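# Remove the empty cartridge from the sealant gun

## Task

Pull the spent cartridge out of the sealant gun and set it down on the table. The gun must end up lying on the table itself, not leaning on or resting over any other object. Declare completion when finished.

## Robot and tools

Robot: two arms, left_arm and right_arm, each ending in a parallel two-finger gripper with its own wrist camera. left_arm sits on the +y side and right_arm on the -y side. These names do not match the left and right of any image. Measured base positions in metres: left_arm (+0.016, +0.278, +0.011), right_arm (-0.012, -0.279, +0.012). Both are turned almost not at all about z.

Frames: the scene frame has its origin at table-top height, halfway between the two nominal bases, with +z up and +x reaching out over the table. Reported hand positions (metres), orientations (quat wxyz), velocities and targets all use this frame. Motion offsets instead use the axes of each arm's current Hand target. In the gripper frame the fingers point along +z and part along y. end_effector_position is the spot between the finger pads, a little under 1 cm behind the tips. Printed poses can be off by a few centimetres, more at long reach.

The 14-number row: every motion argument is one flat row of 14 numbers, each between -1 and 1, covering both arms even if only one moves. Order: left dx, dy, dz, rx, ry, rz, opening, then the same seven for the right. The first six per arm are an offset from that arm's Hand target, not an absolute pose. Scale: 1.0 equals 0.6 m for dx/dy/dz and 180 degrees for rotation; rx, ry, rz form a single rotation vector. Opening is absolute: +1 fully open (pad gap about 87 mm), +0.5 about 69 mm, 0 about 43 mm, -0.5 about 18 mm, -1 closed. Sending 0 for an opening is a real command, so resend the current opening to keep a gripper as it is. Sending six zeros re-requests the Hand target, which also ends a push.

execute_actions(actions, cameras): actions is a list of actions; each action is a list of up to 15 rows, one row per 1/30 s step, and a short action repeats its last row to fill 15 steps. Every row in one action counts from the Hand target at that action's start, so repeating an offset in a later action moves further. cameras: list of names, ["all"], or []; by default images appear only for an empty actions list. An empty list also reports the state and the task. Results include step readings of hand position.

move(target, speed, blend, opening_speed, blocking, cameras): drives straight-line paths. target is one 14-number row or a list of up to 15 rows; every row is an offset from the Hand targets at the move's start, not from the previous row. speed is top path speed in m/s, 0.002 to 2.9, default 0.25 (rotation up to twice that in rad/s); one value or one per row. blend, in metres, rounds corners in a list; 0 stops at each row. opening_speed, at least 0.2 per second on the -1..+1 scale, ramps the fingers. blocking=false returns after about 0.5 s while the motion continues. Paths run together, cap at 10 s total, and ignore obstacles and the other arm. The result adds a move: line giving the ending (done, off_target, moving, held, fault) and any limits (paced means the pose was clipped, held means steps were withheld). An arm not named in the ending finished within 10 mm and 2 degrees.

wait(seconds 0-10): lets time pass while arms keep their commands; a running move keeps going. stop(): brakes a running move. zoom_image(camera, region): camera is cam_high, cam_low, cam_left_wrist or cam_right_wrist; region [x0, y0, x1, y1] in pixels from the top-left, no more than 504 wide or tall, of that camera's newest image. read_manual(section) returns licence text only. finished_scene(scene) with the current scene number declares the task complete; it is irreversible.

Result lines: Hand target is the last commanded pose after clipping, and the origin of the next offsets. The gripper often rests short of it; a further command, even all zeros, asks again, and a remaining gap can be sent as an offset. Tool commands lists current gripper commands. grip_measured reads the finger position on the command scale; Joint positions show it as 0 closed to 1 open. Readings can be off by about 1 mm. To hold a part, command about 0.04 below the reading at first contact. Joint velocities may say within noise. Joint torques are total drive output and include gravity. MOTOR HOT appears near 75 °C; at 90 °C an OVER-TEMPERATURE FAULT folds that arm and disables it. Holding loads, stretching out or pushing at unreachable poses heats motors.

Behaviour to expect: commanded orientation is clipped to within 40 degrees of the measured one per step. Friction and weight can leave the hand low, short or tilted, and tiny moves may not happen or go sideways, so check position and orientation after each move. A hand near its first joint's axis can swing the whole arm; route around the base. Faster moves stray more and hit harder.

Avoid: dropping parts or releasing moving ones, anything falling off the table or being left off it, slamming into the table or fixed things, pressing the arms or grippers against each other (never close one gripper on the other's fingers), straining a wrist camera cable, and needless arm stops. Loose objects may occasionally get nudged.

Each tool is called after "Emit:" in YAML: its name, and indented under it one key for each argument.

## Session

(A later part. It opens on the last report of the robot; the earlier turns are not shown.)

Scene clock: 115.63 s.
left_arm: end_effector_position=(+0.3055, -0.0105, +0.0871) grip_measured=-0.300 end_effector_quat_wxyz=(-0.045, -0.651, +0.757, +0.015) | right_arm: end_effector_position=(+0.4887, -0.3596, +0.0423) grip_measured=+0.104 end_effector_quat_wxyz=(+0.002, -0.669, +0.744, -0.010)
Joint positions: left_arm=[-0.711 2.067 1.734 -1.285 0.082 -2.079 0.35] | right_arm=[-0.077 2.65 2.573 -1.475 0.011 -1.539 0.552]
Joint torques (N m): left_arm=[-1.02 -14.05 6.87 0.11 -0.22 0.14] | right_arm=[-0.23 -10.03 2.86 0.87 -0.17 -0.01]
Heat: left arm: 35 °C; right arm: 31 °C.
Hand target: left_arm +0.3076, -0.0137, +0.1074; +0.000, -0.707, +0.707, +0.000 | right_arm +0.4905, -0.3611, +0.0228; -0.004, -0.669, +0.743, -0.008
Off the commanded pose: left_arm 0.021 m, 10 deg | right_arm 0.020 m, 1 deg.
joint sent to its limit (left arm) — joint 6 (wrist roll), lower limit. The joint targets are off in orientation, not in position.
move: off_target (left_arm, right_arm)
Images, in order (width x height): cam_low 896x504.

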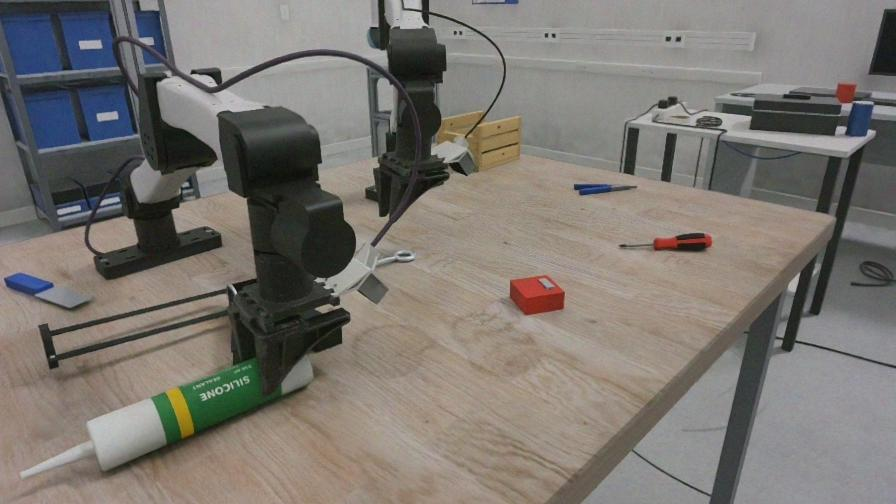

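Emit:
move:
  target:
    - [0,0,0,0,0,0,-0.3,0,0,-0.025,0,0,0,0.0]
    - [0,0,0,0,0,0,-0.3,0,0,-0.025,0,0,0,0.5]
    - [0,0,0,0,0,0,-0.3,0,0,-0.22,0,0,0,0.5]
  speed: [0.1,0.1,0.15]
  opening_speed: 0.6
  cameras: ["cam_low","cam_high"]

Scene clock: 121.27 s.
left_arm: end_effector_position=(+0.3053, -0.0103, +0.0871) grip_measured=-0.300 end_effector_quat_wxyz=(-0.045, -0.651, +0.757, +0.015) | right_arm: end_effector_position=(+0.4927, -0.3604, +0.1412) grip_measured=+0.500 end_effector_quat_wxyz=(+0.060, -0.668, +0.738, -0.073)
Joint positions: left_arm=[-0.711 2.067 1.734 -1.286 0.082 -2.079 0.35] | right_arm=[-0.077 2.516 2.706 -1.571 0.014 -1.546 0.75]
Joint torques (N m): left_arm=[-0.81 -14.27 6.95 0.07 -0.2 0.12] | right_arm=[0.65 -13.97 5.09 0.71 0.01 -0.15]
Heat: left arm: 38 °C; right arm: 32 °C.
Hand target: left_arm +0.3076, -0.0137, +0.1074; +0.000, -0.707, +0.707, +0.000 | right_arm +0.4899, -0.3587, +0.1548; -0.004, -0.669, +0.743, -0.008
Off the commanded pose: left_arm 0.021 m, 10 deg | right_arm 0.014 m, 11 deg.
joint sent to its limit (left arm) — joint 6 (wrist roll), lower limit. The joint targets are off in orientation, not in position.
joint sent to its limit (right arm) — joint 4 (wrist pitch), lower limit. The joint targets are off in orientation, not in position.
move: off_target (left_arm, right_arm)
Images, in order (width x height): cam_high 896x504, cam_low 896x504.

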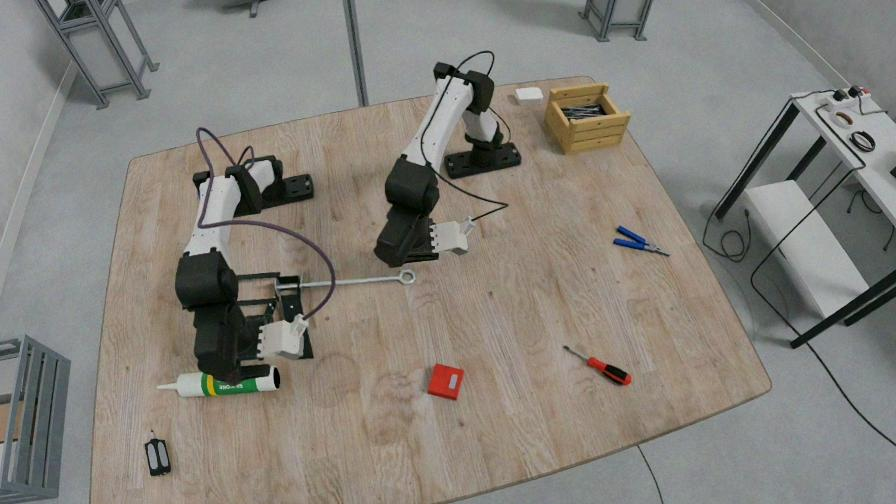

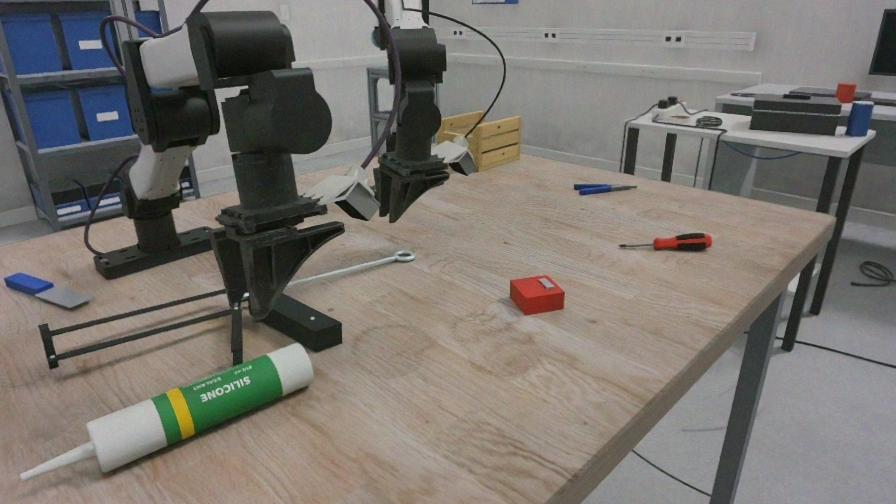

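Done in this scene.

Emit:
finished_scene:
  scene: 1

The scene is finished: the task was done.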